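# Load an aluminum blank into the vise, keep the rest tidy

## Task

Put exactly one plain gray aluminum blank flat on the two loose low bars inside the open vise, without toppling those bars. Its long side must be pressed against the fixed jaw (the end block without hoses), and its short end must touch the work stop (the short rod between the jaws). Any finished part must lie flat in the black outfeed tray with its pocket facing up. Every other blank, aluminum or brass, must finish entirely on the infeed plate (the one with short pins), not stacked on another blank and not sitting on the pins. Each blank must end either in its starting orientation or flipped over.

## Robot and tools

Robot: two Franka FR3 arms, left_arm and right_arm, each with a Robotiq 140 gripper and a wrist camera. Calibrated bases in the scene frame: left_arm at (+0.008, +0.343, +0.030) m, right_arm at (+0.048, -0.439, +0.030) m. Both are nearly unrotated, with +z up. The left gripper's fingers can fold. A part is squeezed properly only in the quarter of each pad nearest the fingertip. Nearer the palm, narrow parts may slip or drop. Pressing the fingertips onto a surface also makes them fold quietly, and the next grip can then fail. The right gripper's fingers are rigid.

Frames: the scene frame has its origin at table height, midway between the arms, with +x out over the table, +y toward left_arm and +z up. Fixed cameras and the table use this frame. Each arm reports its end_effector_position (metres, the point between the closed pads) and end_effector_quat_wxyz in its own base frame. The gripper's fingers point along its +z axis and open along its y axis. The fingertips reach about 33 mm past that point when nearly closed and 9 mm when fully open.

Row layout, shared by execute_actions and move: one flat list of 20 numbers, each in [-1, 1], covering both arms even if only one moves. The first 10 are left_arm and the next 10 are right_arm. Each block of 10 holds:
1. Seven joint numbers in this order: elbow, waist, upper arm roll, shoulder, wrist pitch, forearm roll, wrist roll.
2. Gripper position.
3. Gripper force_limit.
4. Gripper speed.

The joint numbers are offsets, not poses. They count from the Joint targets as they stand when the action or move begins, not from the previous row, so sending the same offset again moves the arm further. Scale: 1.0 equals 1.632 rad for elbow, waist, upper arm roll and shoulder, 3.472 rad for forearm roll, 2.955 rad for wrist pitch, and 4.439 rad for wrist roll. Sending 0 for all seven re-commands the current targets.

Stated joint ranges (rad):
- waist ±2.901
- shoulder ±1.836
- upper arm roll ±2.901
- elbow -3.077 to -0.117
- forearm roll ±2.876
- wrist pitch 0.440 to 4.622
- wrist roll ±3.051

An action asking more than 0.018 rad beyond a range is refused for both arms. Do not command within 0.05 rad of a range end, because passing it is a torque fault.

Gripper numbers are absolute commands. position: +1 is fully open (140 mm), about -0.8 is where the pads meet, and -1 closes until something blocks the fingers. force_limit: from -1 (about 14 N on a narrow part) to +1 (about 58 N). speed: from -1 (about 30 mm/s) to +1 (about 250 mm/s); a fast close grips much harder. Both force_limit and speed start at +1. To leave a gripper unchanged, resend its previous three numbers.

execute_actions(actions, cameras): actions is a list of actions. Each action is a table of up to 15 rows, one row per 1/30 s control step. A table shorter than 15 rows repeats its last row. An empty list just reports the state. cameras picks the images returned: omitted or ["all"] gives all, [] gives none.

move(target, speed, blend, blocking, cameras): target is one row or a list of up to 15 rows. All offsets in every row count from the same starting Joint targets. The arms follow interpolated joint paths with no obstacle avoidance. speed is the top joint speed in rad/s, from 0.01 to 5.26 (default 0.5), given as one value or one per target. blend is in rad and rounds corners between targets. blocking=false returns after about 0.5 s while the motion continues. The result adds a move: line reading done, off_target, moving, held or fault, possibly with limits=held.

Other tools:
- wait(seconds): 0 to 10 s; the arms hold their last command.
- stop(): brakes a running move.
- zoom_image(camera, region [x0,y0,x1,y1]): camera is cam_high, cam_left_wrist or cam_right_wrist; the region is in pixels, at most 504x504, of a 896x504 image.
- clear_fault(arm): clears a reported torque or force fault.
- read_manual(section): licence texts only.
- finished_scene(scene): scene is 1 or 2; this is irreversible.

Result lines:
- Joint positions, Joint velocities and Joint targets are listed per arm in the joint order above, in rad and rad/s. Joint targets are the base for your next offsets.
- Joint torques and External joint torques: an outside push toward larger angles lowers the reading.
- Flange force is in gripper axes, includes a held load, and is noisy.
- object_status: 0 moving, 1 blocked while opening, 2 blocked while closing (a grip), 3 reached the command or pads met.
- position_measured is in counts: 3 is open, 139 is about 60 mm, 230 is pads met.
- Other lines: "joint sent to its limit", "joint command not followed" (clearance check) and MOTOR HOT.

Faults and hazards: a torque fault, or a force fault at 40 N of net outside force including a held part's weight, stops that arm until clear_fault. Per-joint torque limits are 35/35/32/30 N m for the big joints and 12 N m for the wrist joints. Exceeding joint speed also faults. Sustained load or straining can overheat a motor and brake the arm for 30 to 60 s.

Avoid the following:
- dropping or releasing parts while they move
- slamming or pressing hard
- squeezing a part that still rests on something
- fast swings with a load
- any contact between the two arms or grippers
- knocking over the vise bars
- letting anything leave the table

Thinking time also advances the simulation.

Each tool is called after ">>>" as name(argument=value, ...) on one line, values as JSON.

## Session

>>> execute_actions(actions=[])

Scene clock: 0.00 s.
left_arm: end_effector_position=(+0.2746, -0.1132, +0.3643) position_measured=3 object_status=3 end_effector_quat_wxyz=(+0.076, +0.784, -0.513, -0.341) | right_arm: end_effector_position=(+0.4580, +0.4983, +0.1243) position_measured=3 object_status=3 end_effector_quat_wxyz=(-0.143, +0.984, -0.098, +0.047)
Joint names: [elbow, waist, upper arm roll, shoulder, wrist pitch, forearm roll, wrist roll]
Joint positions: left_arm=[-1.879 -0.387 0.01 -0.113 1.052 -0.013 -0.793] | right_arm=[-2.044 0.792 0.011 0.291 2.612 0.198 -0.727]
Joint velocities: within noise
Joint torques (N m): no reading
External joint torques (N m): no reading
Flange force (N): no reading
Joint targets: left_arm=[-1.879 -0.387 0.010 -0.113 1.052 -0.013 -0.793] | right_arm=[-2.044 0.792 0.011 0.291 2.612 0.198 -0.727]
Tool commands: left_gripper/position=+1.0 left_gripper/force_limit=+1.0 left_gripper/speed=+1.0 right_gripper/position=+1.0 right_gripper/force_limit=+1.0 right_gripper/speed=+1.0
camera_calibration:
cam_left_wrist: T_world_to_cam=[[-0.751797, -0.462321, 0.470171, -0.0102289], [-0.0192211, 0.728096, 0.685205, -0.153851], [-0.659115, 0.506098, -0.556267, 0.583852], [0, 0, 0, 1]] pos_world=[0.374178, -0.188197, 0.435007]
cam_right_wrist: T_world_to_cam=[[-0.162411, -0.941069, -0.296668, 0.589702], [-0.960744, 0.0822802, 0.264956, 0.370162], [-0.224932, 0.328054, -0.917489, 0.189139], [0, 0, 0, 1]] pos_world=[0.493949, 0.462445, 0.250402]

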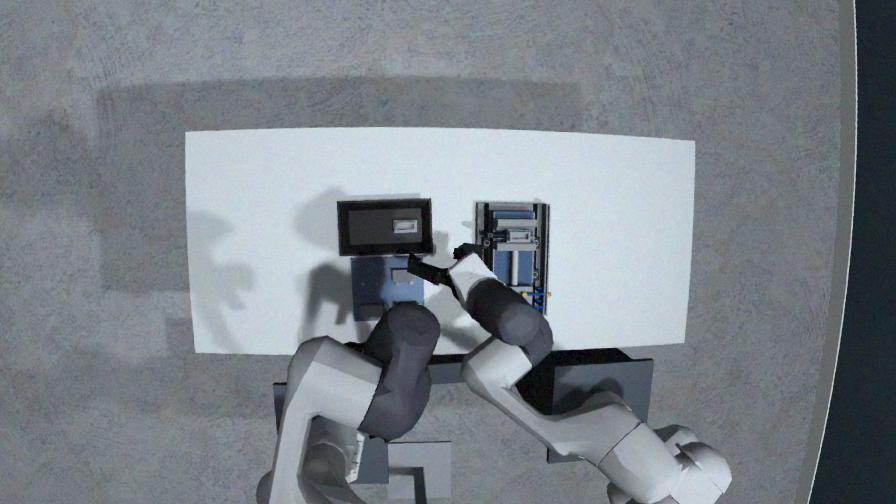

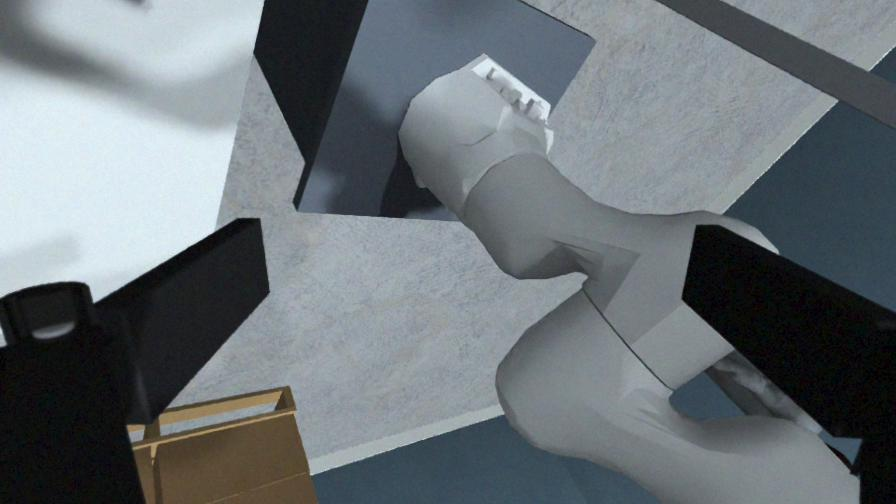

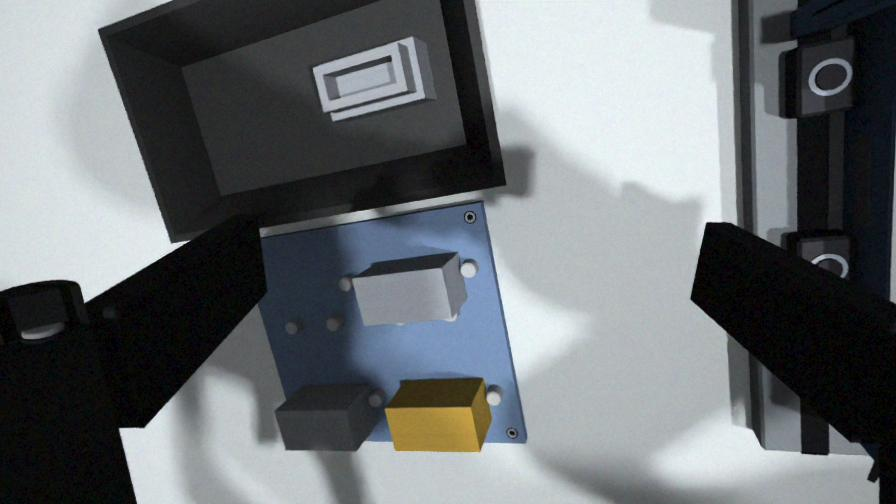

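>>> zoom_image(camera="cam_high", region=[465, 190, 565, 330])

>>> zoom_image(camera="cam_high", region=[325, 190, 445, 330])

>>> zoom_image(camera="cam_right_wrist", region=[230, 10, 730, 504])

Scaled by 3.600 from the camera's 896x504 image, which has a finer 1280x720 frame.

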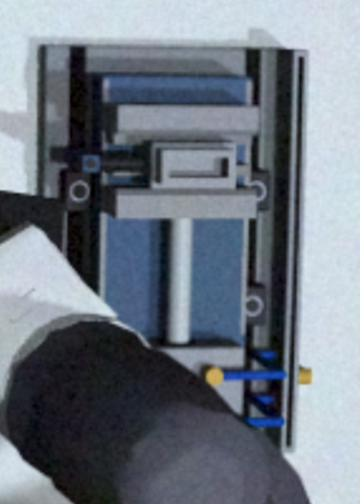

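Scaled by 3.600 from the camera's 896x504 image, which has a finer 1280x720 frame.

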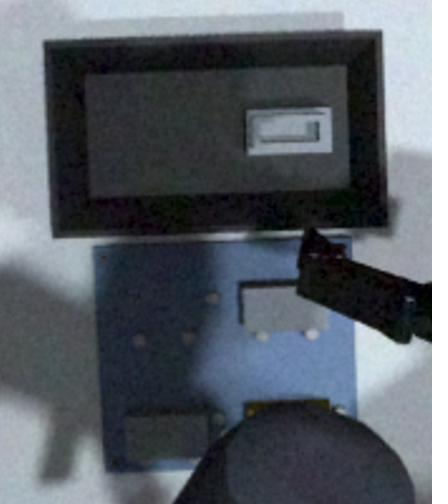

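Scaled by 1.008 from the camera's 896x504 image, which has a finer 1280x720 frame.

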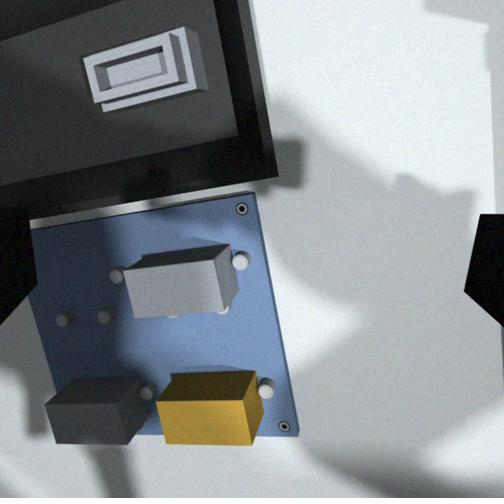

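>>> zoom_image(camera="cam_right_wrist", region=[330, 235, 500, 340])

>>> zoom_image(camera="cam_right_wrist", region=[265, 360, 505, 470])

Scaled by 2.965 from the camera's 896x504 image, which has a finer 1280x720 frame.

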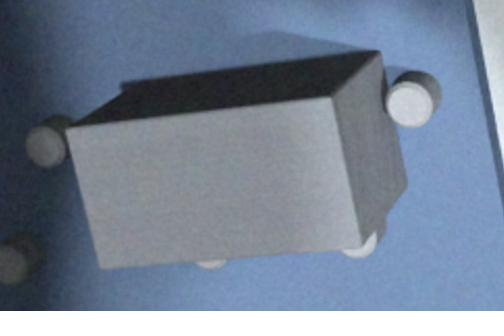

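Scaled by 2.100 from the camera's 896x504 image, which has a finer 1280x720 frame.

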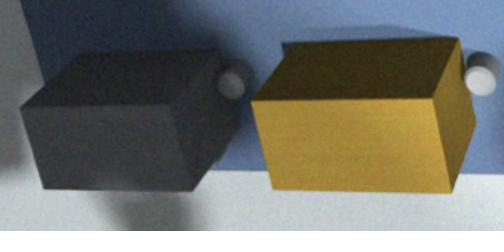

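>>> move(target=[0,0,0,0,0,0,0,-0.3,-1,-1, 0.3759,0.08873,-0.00674,0.20121,-0.19022,-0.05703,-0.33291,-0.05,-1,-1], speed=0.9, cameras=["cam_right_wrist", "cam_high"])

>>> zoom_image(camera="cam_right_wrist", region=[330, 100, 640, 400])

Scene clock: 61.33 s.
left_arm: end_effector_position=(+0.2746, -0.1132, +0.3643) position_measured=167 object_status=0 end_effector_quat_wxyz=(+0.076, +0.784, -0.513, -0.341) | right_arm: end_effector_position=(+0.4474, +0.5534, +0.1254) position_measured=135 object_status=3 end_effector_quat_wxyz=(-0.087, +0.971, +0.217, +0.048)
Joint names: [elbow, waist, upper arm roll, shoulder, wrist pitch, forearm roll, wrist roll]
Joint positions: left_arm=[-1.879 -0.387 0.01 -0.113 1.052 -0.013 -0.793] | right_arm=[-1.765 0.858 0.009 0.441 2.385 0.113 -1.221]
Joint velocities: within noise
Joint torques (N m): left_arm=[22.52 0.46 0.56 -26.36 0.33 0.83 0] | right_arm=[25.11 -0.65 1.35 -45.82 3.21 1.04 0.1]
External joint torques (N m): left_arm=[0.15 0.53 0.77 -0.04 0.05 0.1 -0.03] | right_arm=[1.25 -0.59 0.88 0.01 0.18 0.38 0.11]
Flange force (N): left_arm=[-0.8 -1.0 -0.5] | right_arm=[5.1 -1.6 0.5]
Joint targets: left_arm=[-1.879 -0.387 0.010 -0.113 1.052 -0.013 -0.793] | right_arm=[-1.767 0.856 0.007 0.439 2.389 0.115 -1.218]
move: held (right_arm; a check stopped the path); limits=held; right_arm: the wrist roll is farthest, 0.984 rad from its target
joint command not followed: on one or more control steps a check withheld the commanded joint targets of the right arm, and it was not sent them on those steps.
cause: the commanded joint targets, or the way to them, would bring a part of the robot too close to another arm (a part of this arm just beyond the forearm roll and a part of the left arm just beyond the wrist roll).
camera_calibration:
cam_right_wrist: T_world_to_cam=[[0.446182, -0.881692, -0.153431, 0.317069], [-0.856125, -0.470454, 0.213828, 0.620698], [-0.260713, 0.0359502, -0.964747, 0.35328], [0, 0, 0, 1]] pos_world=[0.482029, 0.558866, 0.256751]
Images, in order (width x height): cam_high 896x504, cam_right_wrist 896x504.

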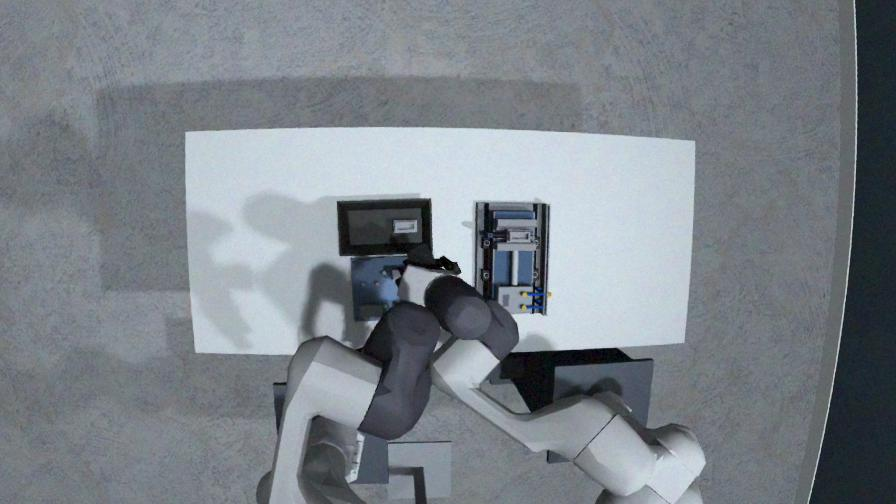

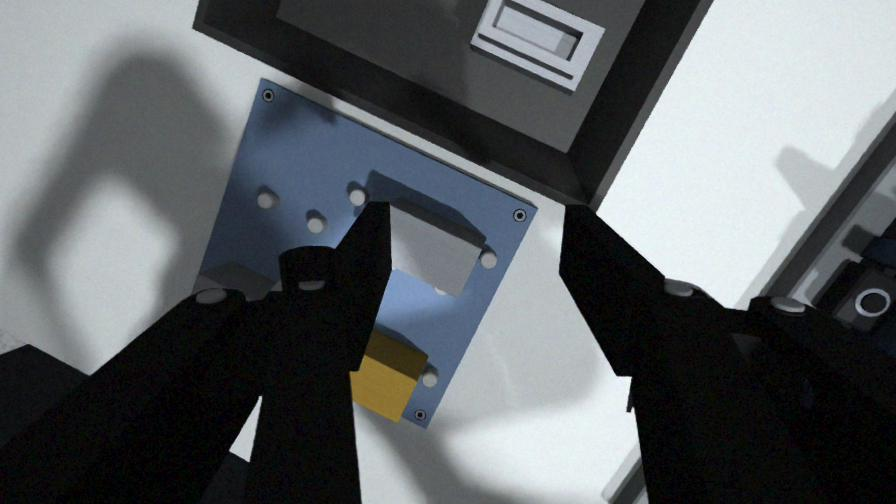

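Scaled by 1.626 from the camera's 896x504 image, which has a finer 1280x720 frame.

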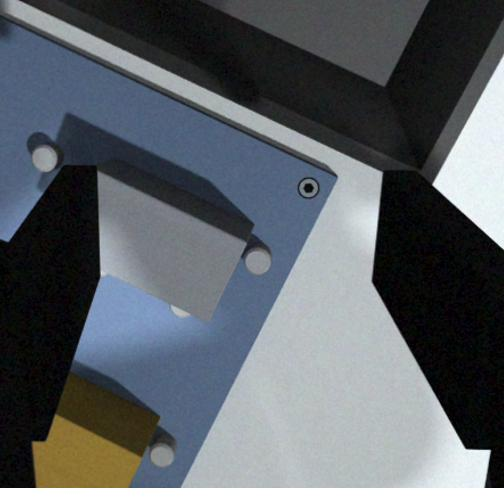

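>>> move(target=[[-0.36397,0.4516,-0.00613,-0.22365,0.31946,0.00374,0.09935,-0.3,-1,-1, 0,0,0,0,0,0,0,-0.05,-1,-1],[-0.36397,0.4516,-0.00613,-0.22365,0.31946,0.00374,0.09935,-0.3,-1,-1, 0.18252,0.06032,-0.00429,0.09619,-0.10961,-0.03312,-0.23184,-0.05,-1,-1]], speed=[0.9, 0.9], blend=[0.05, 0])

>>> zoom_image(camera="cam_right_wrist", region=[300, 50, 650, 400])

Scene clock: 85.23 s.
left_arm: end_effector_position=(+0.3756, +0.1359, +0.2495) position_measured=167 object_status=3 end_effector_quat_wxyz=(+0.002, +0.908, -0.419, +0.000) | right_arm: end_effector_position=(+0.4102, +0.5819, +0.1208) position_measured=135 object_status=3 end_effector_quat_wxyz=(-0.002, +0.688, +0.726, +0.002)
Joint names: [elbow, waist, upper arm roll, shoulder, wrist pitch, forearm roll, wrist roll]
Joint positions: left_arm=[-2.473 0.349 0.001 -0.476 1.994 -0.004 -0.355] | right_arm=[-1.47 0.954 0.002 0.595 2.07 0.003 -2.242]
Joint velocities: left_arm=[within noise] | right_arm=[0 0.001 -0.002 0 0 0 -0.005]
Joint torques (N m): left_arm=[24.35 0.92 0.17 -16.26 2.9 1.06 0.13] | right_arm=[26.1 -0.18 1.16 -49.25 2.32 0.47 -0.17]
External joint torques (N m): left_arm=[-0.11 0.94 0.61 -0.49 0.32 0.37 0.13] | right_arm=[1.67 -0.47 0.32 1.39 -0.3 -0.37 -0.17]
Flange force (N): left_arm=[-2.7 0.8 0.7] | right_arm=[11.5 9.9 -0.8]
Joint targets: left_arm=[-2.474 0.350 0.000 -0.478 1.997 0.000 -0.352] | right_arm=[-1.469 0.954 0.000 0.596 2.065 0.000 -2.247]
move: done
camera_calibration:
cam_left_wrist: T_world_to_cam=[[-0.761253, -0.648438, 0.00462093, 0.379882], [-0.609567, 0.718013, 0.335983, 0.0556531], [-0.221182, 0.252951, -0.941857, 0.426593], [0, 0, 0, 1]] pos_world=[0.417466, 0.0984634, 0.381335]
cam_right_wrist: T_world_to_cam=[[0.997399, 0.0716768, -0.00758871, -0.44047], [0.0699616, -0.937416, 0.34111, 0.47974], [0.0173359, -0.340754, -0.939993, 0.440212], [0, 0, 0, 1]] pos_world=[0.39813, 0.631291, 0.246809]

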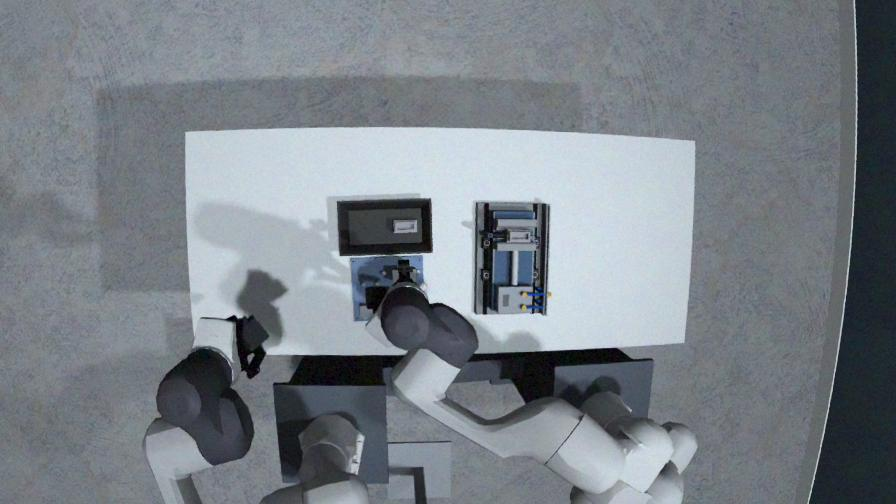

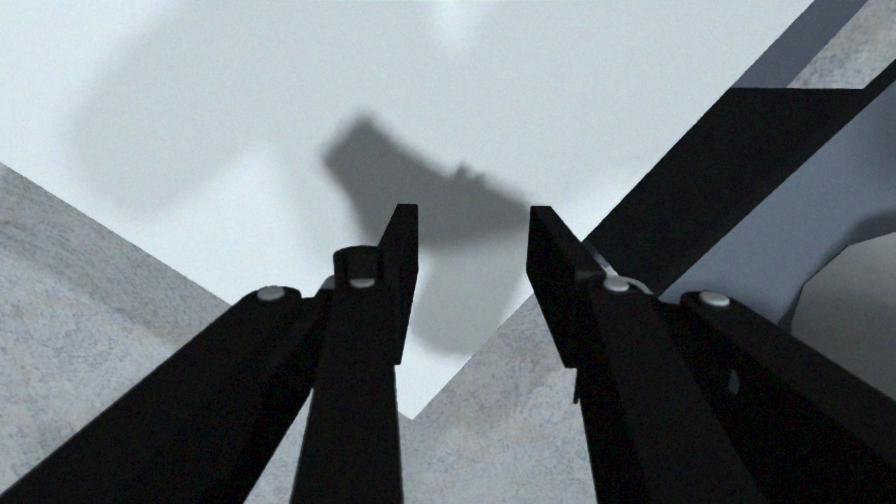

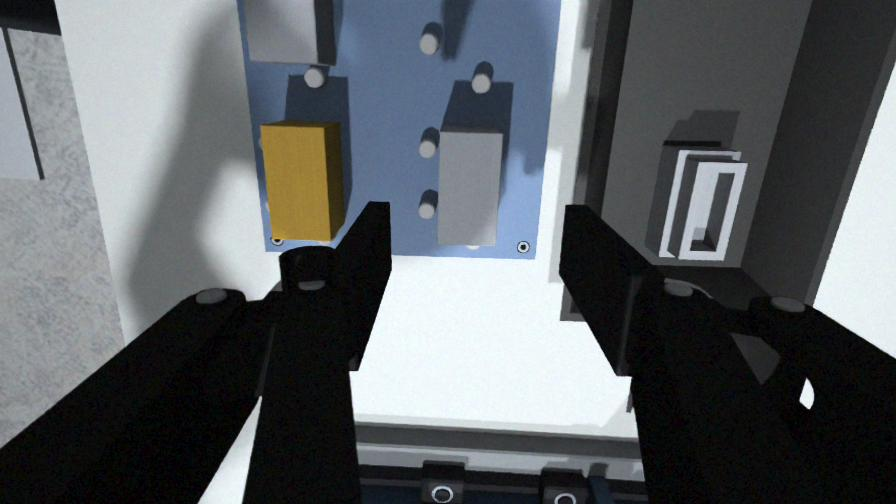

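Scaled by 1.440 from the camera's 896x504 image, which has a finer 1280x720 frame.

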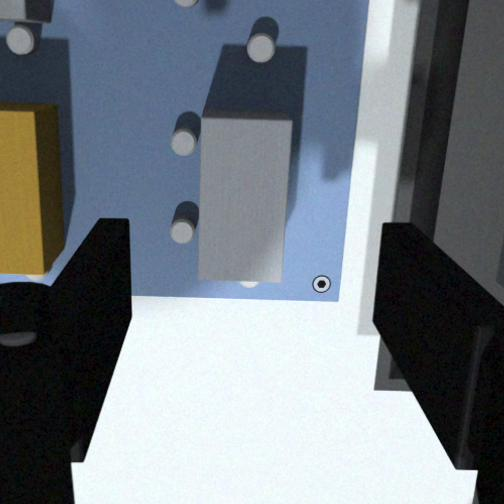

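>>> move(target=[0,0,0,0,0,0,0,-0.3,-1,-1, -0.01976,0.00115,0,0.04706,0.0369,0,0.00254,-0.175,-1,-1], speed=0.12, cameras=["cam_right_wrist"])

>>> zoom_image(camera="cam_right_wrist", region=[330, 50, 630, 350])

Scene clock: 101.50 s.
left_arm: end_effector_position=(+0.3756, +0.1359, +0.2494) position_measured=167 object_status=3 end_effector_quat_wxyz=(+0.002, +0.908, -0.419, +0.000) | right_arm: end_effector_position=(+0.4092, +0.5818, +0.0601) position_measured=151 object_status=3 end_effector_quat_wxyz=(-0.001, +0.688, +0.726, -0.002)
Joint names: [elbow, waist, upper arm roll, shoulder, wrist pitch, forearm roll, wrist roll]
Joint positions: left_arm=[-2.473 0.349 0.001 -0.476 1.994 -0.004 -0.355] | right_arm=[-1.5 0.955 0.002 0.673 2.169 0.003 -2.24]
Joint velocities: left_arm=[within noise] | right_arm=[0 0.001 0.001 0 0.005 -0.003 0.001]
Joint torques (N m): left_arm=[24.5 0.9 0.17 -16.2 2.84 1.01 0.11] | right_arm=[25.03 0.2 1.4 -50.89 2.94 0.47 0.08]
External joint torques (N m): left_arm=[0.13 0.95 0.64 -0.62 0.28 0.33 0.11] | right_arm=[1.29 -0.07 0.52 0.86 0.35 -0.31 0.08]
Flange force (N): left_arm=[-2.6 0.6 0.0] | right_arm=[7.5 5.6 1.2]
Joint targets: left_arm=[-2.474 0.350 0.000 -0.478 1.997 0.000 -0.352] | right_arm=[-1.501 0.956 0.000 0.673 2.174 0.000 -2.236]
move: done
camera_calibration:
cam_right_wrist: T_world_to_cam=[[0.997443, 0.0702899, -0.0129282, -0.4388], [0.0703957, -0.935024, 0.347526, 0.498392], [0.0123394, -0.347547, -0.937581, 0.388984], [0, 0, 0, 1]] pos_world=[0.397794, 0.632043, 0.185827]
Images, in order (width x height): cam_right_wrist 896x504.

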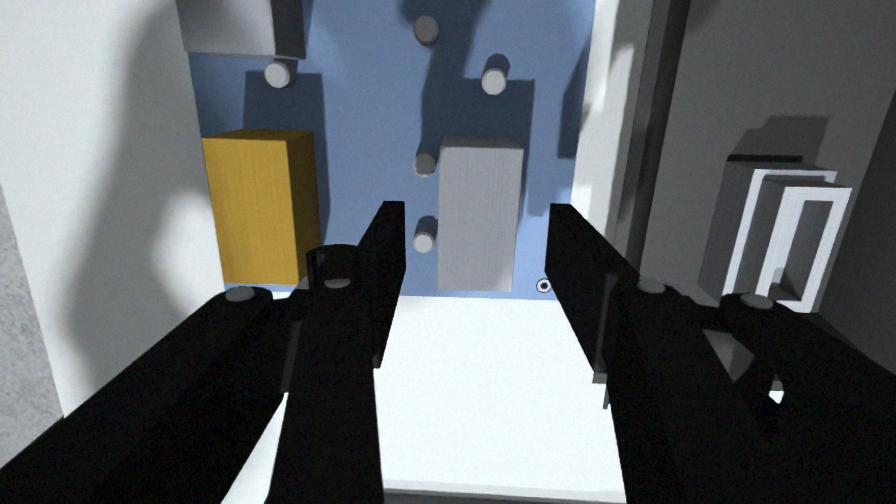

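Scaled by 1.680 from the camera's 896x504 image, which has a finer 1280x720 frame.

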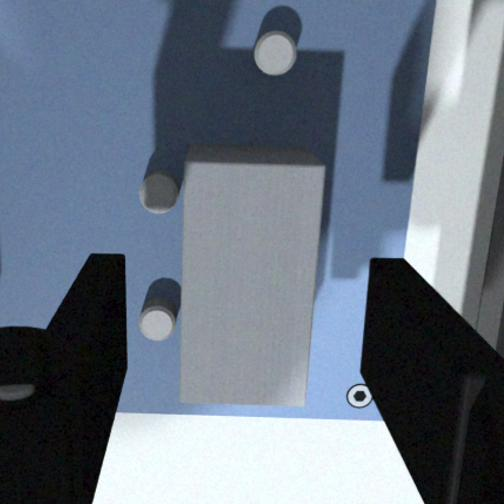

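>>> move(target=[[0,0,0,0,0,0,0,-0.3,-1,-1, -0.00559,0,0,0.03458,0.02219,0,0,-0.175,-1,-1],[0,0,0,0,0,0,0,-0.3,-1,-1, -0.00559,0,0,0.03458,0.02219,0,0,-1,-1,-1]], speed=[0.08, 0.5], cameras=["cam_right_wrist"])

Scene clock: 108.10 s.
left_arm: end_effector_position=(+0.3756, +0.1359, +0.2494) position_measured=167 object_status=3 end_effector_quat_wxyz=(+0.002, +0.908, -0.419, +0.000) | right_arm: end_effector_position=(+0.4097, +0.5823, +0.0222) position_measured=183 object_status=2 end_effector_quat_wxyz=(-0.001, +0.688, +0.725, -0.001)
Joint names: [elbow, waist, upper arm roll, shoulder, wrist pitch, forearm roll, wrist roll]
Joint positions: left_arm=[-2.473 0.349 0.001 -0.476 1.994 -0.004 -0.355] | right_arm=[-1.509 0.955 0.002 0.729 2.236 0.003 -2.239]
Joint velocities: within noise
Joint torques (N m): left_arm=[24.57 0.91 0.21 -16.14 2.83 1.02 0.13] | right_arm=[24.46 0.22 1.5 -51.39 2.72 0.44 0.12]
External joint torques (N m): left_arm=[0.16 0.98 0.71 -0.45 0.27 0.34 0.12] | right_arm=[1.2 0.04 0.63 1.1 0.11 -0.3 0.12]
Flange force (N): left_arm=[-2.5 0.0 0.1] | right_arm=[8.1 5.9 1.8]
Joint targets: left_arm=[-2.474 0.350 0.000 -0.478 1.997 0.000 -0.352] | right_arm=[-1.510 0.956 0.000 0.730 2.240 0.000 -2.236]
move: done
camera_calibration:
cam_right_wrist: T_world_to_cam=[[0.997515, 0.0695172, -0.0114768, -0.439472], [0.0691857, -0.935598, 0.346221, 0.51283], [0.0133306, -0.346154, -0.938083, 0.352441], [0, 0, 0, 1]] pos_world=[0.398201, 0.632353, 0.148023]
Images, in order (width x height): cam_right_wrist 896x504.

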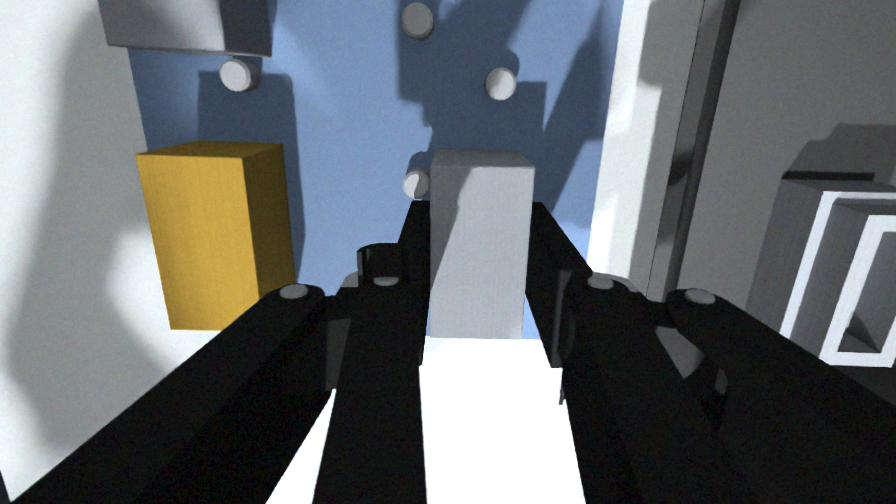

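>>> move(target=[[0,0,0,0,0,0,0,-0.3,-1,-1, 0.0005,0,0,-0.00805,-0.00474,0,0,-1,-1,-1],[0,0,0,0,0,0,0,-0.3,-1,-1, 0.10018,0,0,-0.11383,-0.1182,0,0,-1,-1,-1],[0,0,0,0,0,0,0,-0.3,-1,-1, -0.30412,-0.64698,0,-0.45582,-0.08378,0,-0.08206,-1,-1,-1],[0.84784,-0.63536,0,0.72215,-0.07006,0,-0.08403,-0.3,-1,-1, -0.30412,-0.64698,0,-0.45582,-0.08378,0,-0.08206,-1,-1,-1]], speed=[0.04, 0.35, 0.6, 0.8], blend=[0, 0.05, 0.05, 0])

>>> zoom_image(camera="cam_left_wrist", region=[250, 20, 700, 420])

Scene clock: 139.33 s.
left_arm: end_effector_position=(+0.5763, -0.4763, +0.1990) position_measured=167 object_status=3 end_effector_quat_wxyz=(+0.002, +0.718, -0.696, +0.000) | right_arm: end_effector_position=(+0.5455, -0.0545, +0.2477) position_measured=183 object_status=2 end_effector_quat_wxyz=(-0.003, +0.895, +0.446, -0.003)
Joint names: [elbow, waist, upper arm roll, shoulder, wrist pitch, forearm roll, wrist roll]
Joint positions: left_arm=[-1.091 -0.688 -0.002 0.701 1.792 -0.003 -0.72] | right_arm=[-2.007 -0.099 -0.001 -0.011 1.987 0.002 -2.597]
Joint velocities: left_arm=[0 0.002 -0.001 -0.001 -0.001 0.001 -0.005] | right_arm=[within noise]
Joint torques (N m): left_arm=[25.25 0.28 1.17 -52.91 2.54 1.01 -0.15] | right_arm=[26.66 -0.41 0.9 -33.17 2.86 0.74 -0.28]
External joint torques (N m): left_arm=[0.49 0.6 0.8 0.1 -0.08 0.26 -0.15] | right_arm=[2.07 -0.31 1.01 -0.97 0.31 -0.12 -0.28]
Flange force (N): left_arm=[2.9 -4.3 -1.4] | right_arm=[2.4 3.7 -3.7]
Joint targets: left_arm=[-1.090 -0.687 0.000 0.700 1.789 0.000 -0.725] | right_arm=[-2.007 -0.100 0.000 -0.014 1.992 0.000 -2.600]
move: done
camera_calibration:
cam_left_wrist: T_world_to_cam=[[-0.999525, -0.0305897, 0.00383925, 0.567627], [-0.0275302, 0.941655, 0.335453, 0.405671], [-0.0138766, 0.335187, -0.942049, 0.498061], [0, 0, 0, 1]] pos_world=[0.585437, -0.531582, 0.330935]
cam_right_wrist: T_world_to_cam=[[0.808643, -0.588096, -0.0154665, -0.459902], [-0.546803, -0.761044, 0.349026, 0.174385], [-0.217032, -0.273781, -0.936985, 0.471095], [0, 0, 0, 1]] pos_world=[0.569493, -0.00877559, 0.373431]

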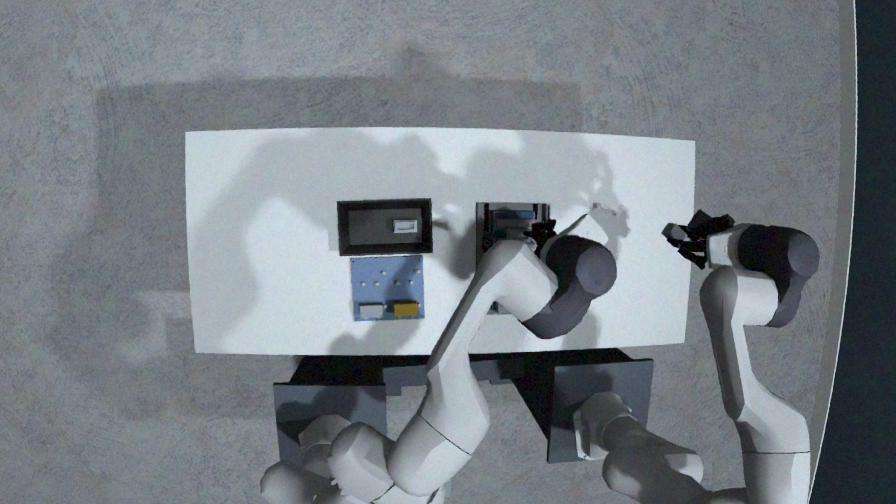

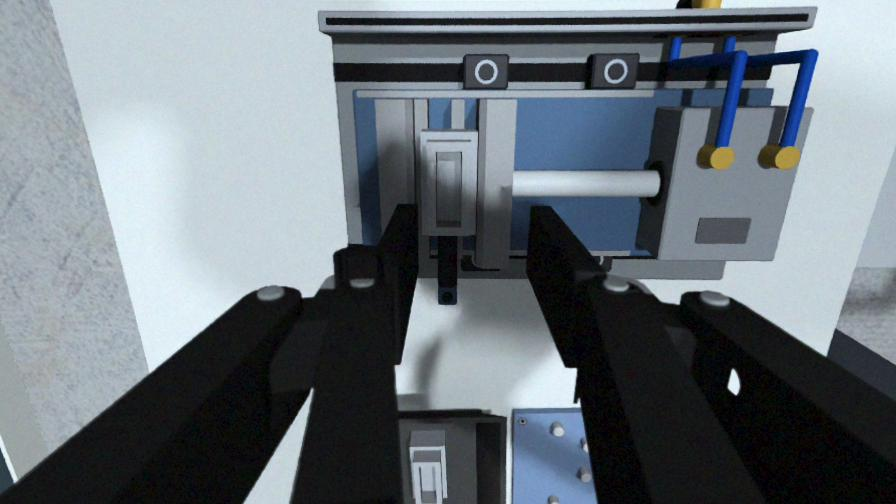

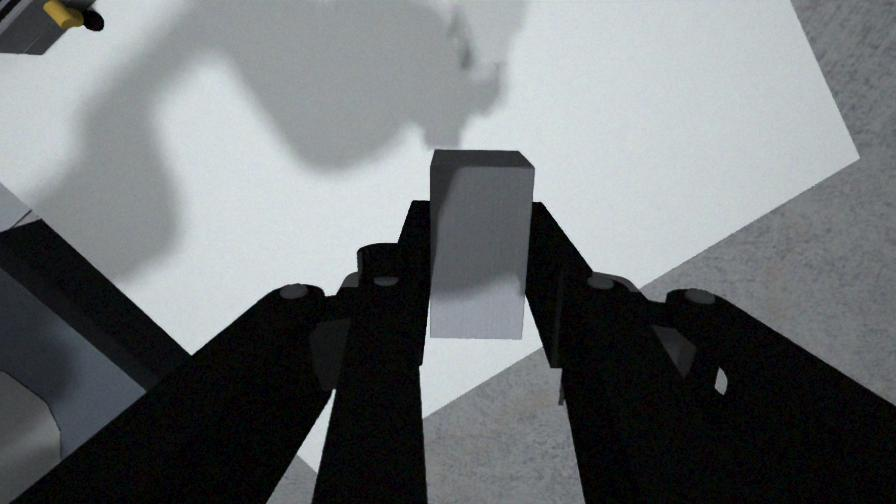

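Scaled by 1.120 from the camera's 896x504 image, which has a finer 1280x720 frame.

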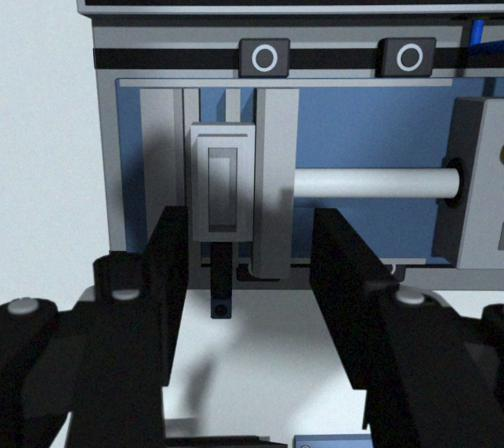

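>>> zoom_image(camera="cam_left_wrist", region=[360, 90, 540, 270])

Scaled by 2.800 from the camera's 896x504 image, which has a finer 1280x720 frame.

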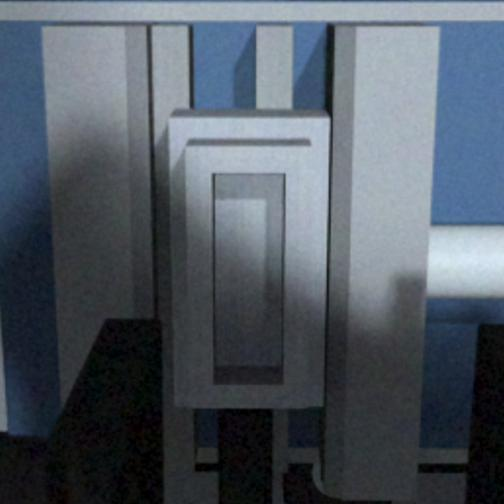

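>>> move(target=[-0.02764,0.00302,0,0.03799,0.03625,0,0.00181,-0.3,-1,-1, 0,0,0,0,0,0,0,-1,-1,-1], speed=0.15, cameras=["cam_left_wrist"])

>>> zoom_image(camera="cam_left_wrist", region=[370, 70, 570, 270])

Scene clock: 193.20 s.
left_arm: end_effector_position=(+0.5839, -0.4783, +0.1404) position_measured=167 object_status=3 end_effector_quat_wxyz=(+0.002, +0.720, -0.694, -0.002) | right_arm: end_effector_position=(+0.5455, -0.0545, +0.2477) position_measured=183 object_status=2 end_effector_quat_wxyz=(-0.003, +0.895, +0.446, -0.003)
Joint names: [elbow, waist, upper arm roll, shoulder, wrist pitch, forearm roll, wrist roll]
Joint positions: left_arm=[-1.135 -0.684 -0.002 0.763 1.893 -0.003 -0.72] | right_arm=[-2.007 -0.099 -0.001 -0.011 1.987 0.002 -2.597]
Joint velocities: left_arm=[-0.001 0 -0.001 -0.001 0.005 0.001 0.001] | right_arm=[within noise]
Joint torques (N m): left_arm=[24.86 0.64 1.18 -54.18 2.87 1 0.18] | right_arm=[26.76 -0.37 0.82 -33.17 2.85 0.74 -0.23]
External joint torques (N m): left_arm=[0.12 1.08 0.84 0.1 0.26 0.28 0.18] | right_arm=[2.15 -0.23 0.97 -0.96 0.3 -0.12 -0.23]
Flange force (N): left_arm=[-0.9 -1.5 0.4] | right_arm=[2.7 3.8 -3.8]
Joint targets: left_arm=[-1.135 -0.682 0.000 0.762 1.897 0.000 -0.717] | right_arm=[-2.007 -0.100 0.000 -0.014 1.992 0.000 -2.600]
move: done
camera_calibration:
cam_left_wrist: T_world_to_cam=[[-0.999333, -0.0358275, 0.00709479, 0.572383], [-0.0313213, 0.940592, 0.338092, 0.428854], [-0.0187863, 0.337644, -0.941086, 0.447554], [0, 0, 0, 1]] pos_world=[0.593841, -0.533984, 0.272134]
Images, in order (width x height): cam_left_wrist 896x504.

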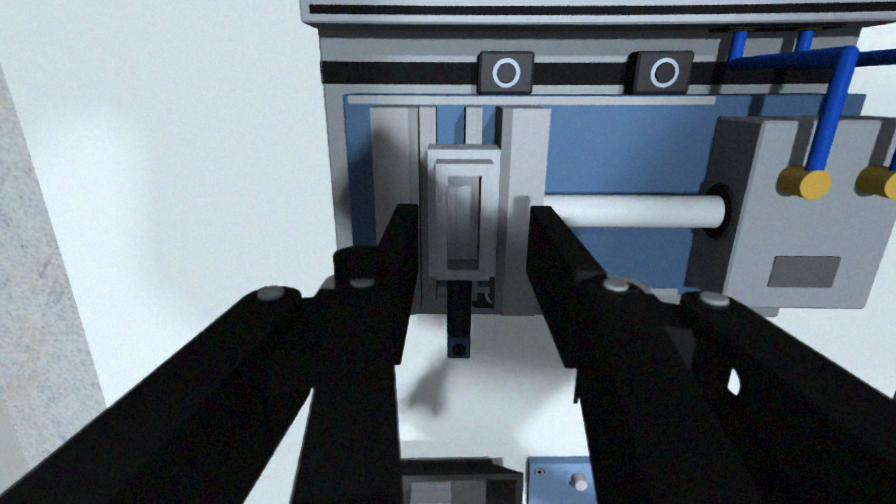

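Scaled by 2.520 from the camera's 896x504 image, which has a finer 1280x720 frame.

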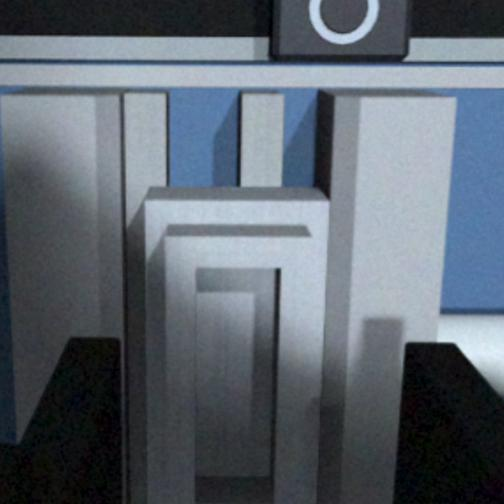

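>>> move(target=[-0.01781,0.00117,0,0.01893,0.02029,0,0.00043,-0.3,-1,-1, 0,0,0,0,0,0,0,-1,-1,-1], speed=0.08, cameras=["cam_left_wrist"])

>>> zoom_image(camera="cam_left_wrist", region=[390, 120, 560, 300])

Scene clock: 216.33 s.
left_arm: end_effector_position=(+0.5864, -0.4786, +0.1094) position_measured=167 object_status=3 end_effector_quat_wxyz=(+0.002, +0.720, -0.694, -0.001) | right_arm: end_effector_position=(+0.5455, -0.0545, +0.2477) position_measured=183 object_status=2 end_effector_quat_wxyz=(-0.003, +0.895, +0.446, -0.003)
Joint names: [elbow, waist, upper arm roll, shoulder, wrist pitch, forearm roll, wrist roll]
Joint positions: left_arm=[-1.163 -0.682 -0.002 0.793 1.953 -0.003 -0.718] | right_arm=[-2.007 -0.099 -0.001 -0.011 1.987 0.002 -2.597]
Joint velocities: left_arm=[0 -0.001 -0.001 0.001 0.004 -0.001 0] | right_arm=[within noise]
Joint torques (N m): left_arm=[24.63 0.7 1.19 -54.64 2.95 0.97 0.08] | right_arm=[26.84 -0.43 0.79 -33.13 2.83 0.73 -0.22]
External joint torques (N m): left_arm=[0.06 0.91 0.69 -0.03 0.35 0.26 0.08] | right_arm=[2.22 -0.35 0.89 -0.87 0.28 -0.13 -0.21]
Flange force (N): left_arm=[-1.5 -0.2 0.6] | right_arm=[2.8 4.4 -4.0]
Joint targets: left_arm=[-1.164 -0.680 0.000 0.793 1.957 0.000 -0.715] | right_arm=[-2.007 -0.100 0.000 -0.014 1.992 0.000 -2.600]
move: done
camera_calibration:
cam_left_wrist: T_world_to_cam=[[-0.999335, -0.0359573, 0.00601653, 0.575192], [-0.0318233, 0.940874, 0.33726, 0.440123], [-0.0177877, 0.336844, -0.941392, 0.417606], [0, 0, 0, 1]] pos_world=[0.596244, -0.534086, 0.241234]
Images, in order (width x height): cam_left_wrist 896x504.

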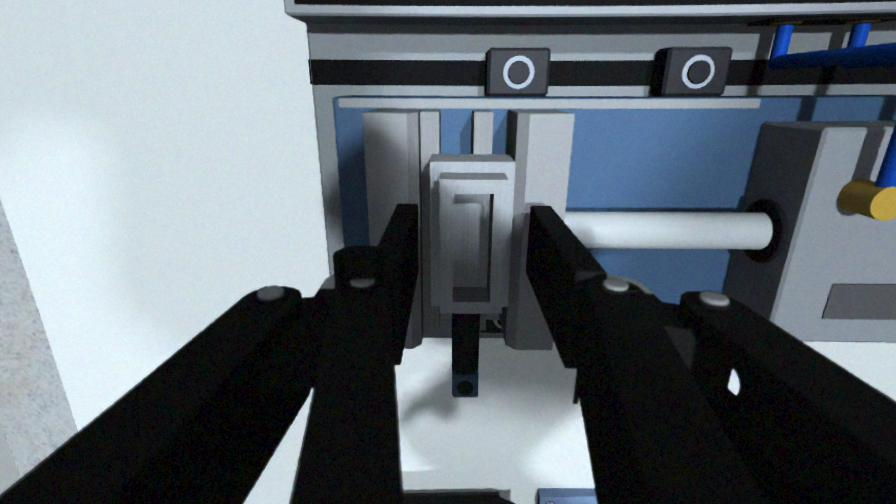

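Scaled by 2.800 from the camera's 896x504 image, which has a finer 1280x720 frame.

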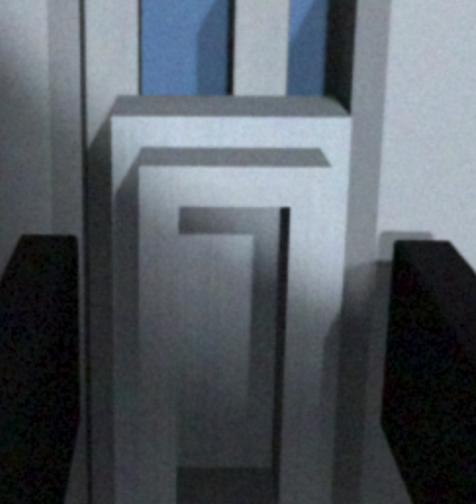

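>>> execute_actions(actions=[[[0,0,0,0,0,0,0,-1,-1,-1, 0,0,0,0,0,0,0,-1,-1,-1]],[[0,0,0,0,0,0,0,-1,-1,-1, 0,0,0,0,0,0,0,-1,-1,-1]]], cameras=["cam_left_wrist"])

>>> zoom_image(camera="cam_left_wrist", region=[390, 120, 560, 380])

Scene clock: 227.97 s.
left_arm: end_effector_position=(+0.5868, -0.4788, +0.1095) position_measured=195 object_status=2 end_effector_quat_wxyz=(+0.002, +0.720, -0.694, -0.001) | right_arm: end_effector_position=(+0.5455, -0.0545, +0.2477) position_measured=183 object_status=2 end_effector_quat_wxyz=(-0.003, +0.895, +0.446, -0.003)
Joint names: [elbow, waist, upper arm roll, shoulder, wrist pitch, forearm roll, wrist roll]
Joint positions: left_arm=[-1.163 -0.682 -0.002 0.793 1.954 -0.003 -0.718] | right_arm=[-2.007 -0.099 -0.001 -0.011 1.987 0.002 -2.597]
Joint velocities: within noise
Joint torques (N m): left_arm=[24.07 0.67 1.21 -53.1 2.93 0.98 0.11] | right_arm=[26.96 -0.4 0.81 -33.12 2.81 0.74 -0.22]
External joint torques (N m): left_arm=[-0.54 0.91 0.73 1.57 0.32 0.26 0.11] | right_arm=[2.34 -0.3 0.92 -0.89 0.26 -0.12 -0.22]
External joint torques at the end of the 1st action: left_arm=[0.09 0.87 0.7 0.09 0.29 0.26 0.12] | right_arm=[2.3 -0.34 0.94 -0.88 0.26 -0.14 -0.2]
Flange force (N): left_arm=[0.2 -2.3 2.5] | right_arm=[3.0 4.7 -4.3]
Flange force at the end of the 1st action (N): left_arm=[-0.9 -0.9 0.5] | right_arm=[3.0 4.6 -4.2]
Joint targets: left_arm=[-1.164 -0.680 0.000 0.793 1.957 0.000 -0.715] | right_arm=[-2.007 -0.100 0.000 -0.014 1.992 0.000 -2.600]
Step readings (joint positions of left_arm | right_arm; steps 1 to 15: 1st action; 16 to 30: 2nd action):
0: [-1.163 -0.682 -0.002 0.793 1.954 -0.003 -0.718] | [-2.007 -0.099 -0.001 -0.011 1.987 0.002 -2.597]
1: [-1.163 -0.682 -0.002 0.793 1.954 -0.003 -0.718] | [-2.007 -0.099 -0.001 -0.011 1.987 0.002 -2.597]
2: [-1.163 -0.682 -0.002 0.793 1.954 -0.003 -0.718] | [-2.007 -0.099 -0.001 -0.011 1.987 0.002 -2.597]
4: [-1.163 -0.682 -0.002 0.793 1.954 -0.003 -0.718] | [-2.007 -0.099 -0.001 -0.011 1.987 0.002 -2.597]
8: [-1.163 -0.682 -0.002 0.793 1.954 -0.003 -0.718] | [-2.007 -0.099 -0.001 -0.011 1.987 0.002 -2.597]
15: [-1.163 -0.682 -0.002 0.793 1.954 -0.003 -0.718] | [-2.007 -0.099 -0.001 -0.011 1.987 0.002 -2.597]
16: [-1.163 -0.682 -0.002 0.793 1.954 -0.003 -0.718] | [-2.007 -0.099 -0.001 -0.011 1.987 0.002 -2.597]
17: [-1.163 -0.682 -0.002 0.793 1.954 -0.003 -0.718] | [-2.007 -0.099 -0.001 -0.011 1.987 0.002 -2.597]
19: [-1.163 -0.682 -0.002 0.793 1.954 -0.003 -0.718] | [-2.007 -0.099 -0.001 -0.011 1.987 0.002 -2.597]
23: [-1.163 -0.682 -0.002 0.793 1.954 -0.003 -0.718] | [-2.007 -0.099 -0.001 -0.011 1.987 0.002 -2.597]
30: [-1.163 -0.682 -0.002 0.793 1.954 -0.003 -0.718] | [-2.007 -0.099 -0.001 -0.011 1.987 0.002 -2.597]
camera_calibration:
cam_left_wrist: T_world_to_cam=[[-0.999347, -0.0357492, 0.00516129, 0.575714], [-0.0319283, 0.941125, 0.336549, 0.440559], [-0.0168888, 0.336164, -0.941652, 0.416901], [0, 0, 0, 1]] pos_world=[0.596446, -0.534187, 0.241335]
Images, in order (width x height): cam_left_wrist 896x504.

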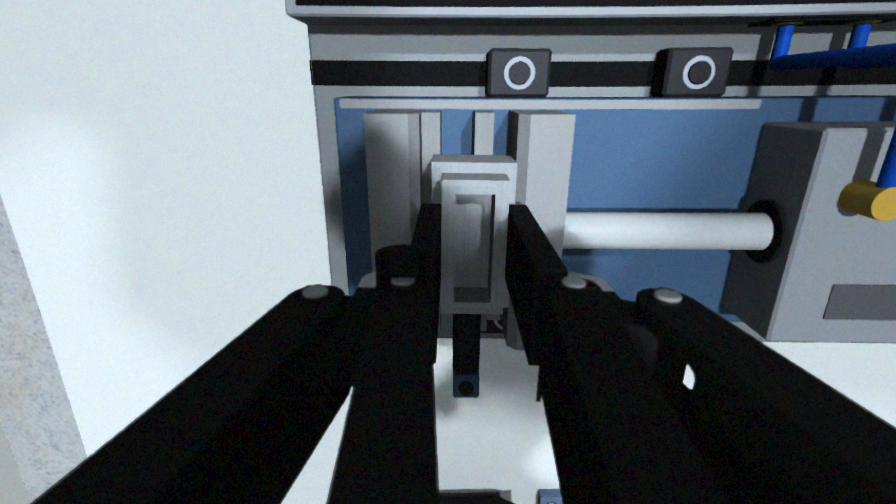

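Scaled by 1.938 from the camera's 896x504 image, which has a finer 1280x720 frame.

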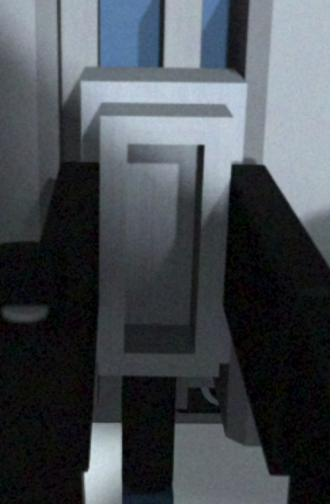

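>>> move(target=[0.00747,0,0,-0.00469,-0.00671,0,0,-1,-1,-1, 0,0,0,0,0,0,0,-1,-1,-1], speed=0.04, cameras=["cam_left_wrist"])

Scene clock: 254.43 s.
left_arm: end_effector_position=(+0.5864, -0.4785, +0.1152) position_measured=195 object_status=2 end_effector_quat_wxyz=(+0.002, +0.720, -0.694, -0.002) | right_arm: end_effector_position=(+0.5455, -0.0545, +0.2477) position_measured=183 object_status=2 end_effector_quat_wxyz=(-0.003, +0.895, +0.446, -0.003)
Joint names: [elbow, waist, upper arm roll, shoulder, wrist pitch, forearm roll, wrist roll]
Joint positions: left_arm=[-1.154 -0.682 -0.002 0.789 1.939 -0.003 -0.718] | right_arm=[-2.007 -0.099 -0.001 -0.011 1.987 0.002 -2.597]
Joint velocities: left_arm=[0 0 0.001 0 -0.004 0.001 0.001] | right_arm=[within noise]
Joint torques (N m): left_arm=[25.74 0.63 1.2 -55.86 2.67 0.97 0.14] | right_arm=[26.9 -0.46 0.78 -33.11 2.82 0.71 -0.28]
External joint torques (N m): left_arm=[1.17 0.91 0.76 -1.32 0.07 0.25 0.14] | right_arm=[2.25 -0.3 0.97 -0.79 0.26 -0.15 -0.28]
Flange force (N): left_arm=[1.0 -3.2 -2.3] | right_arm=[3.0 4.7 -4.0]
Joint targets: left_arm=[-1.152 -0.680 0.000 0.786 1.937 0.000 -0.715] | right_arm=[-2.007 -0.100 0.000 -0.014 1.992 0.000 -2.600]
move: done
camera_calibration:
cam_left_wrist: T_world_to_cam=[[-0.99934, -0.0356675, 0.00694326, 0.575084], [-0.0312237, 0.940629, 0.337997, 0.437528], [-0.0185865, 0.337557, -0.941121, 0.423761], [0, 0, 0, 1]] pos_world=[0.596241, -0.534084, 0.246934]
Images, in order (width x height): cam_left_wrist 896x504.

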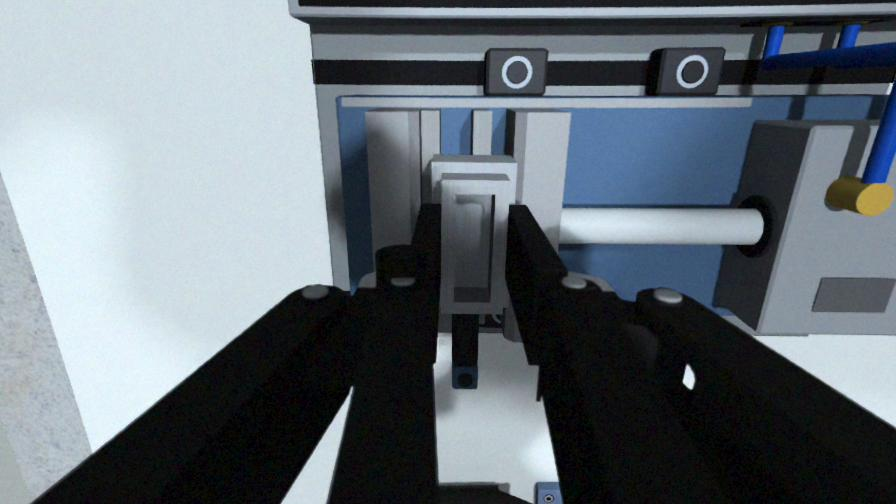

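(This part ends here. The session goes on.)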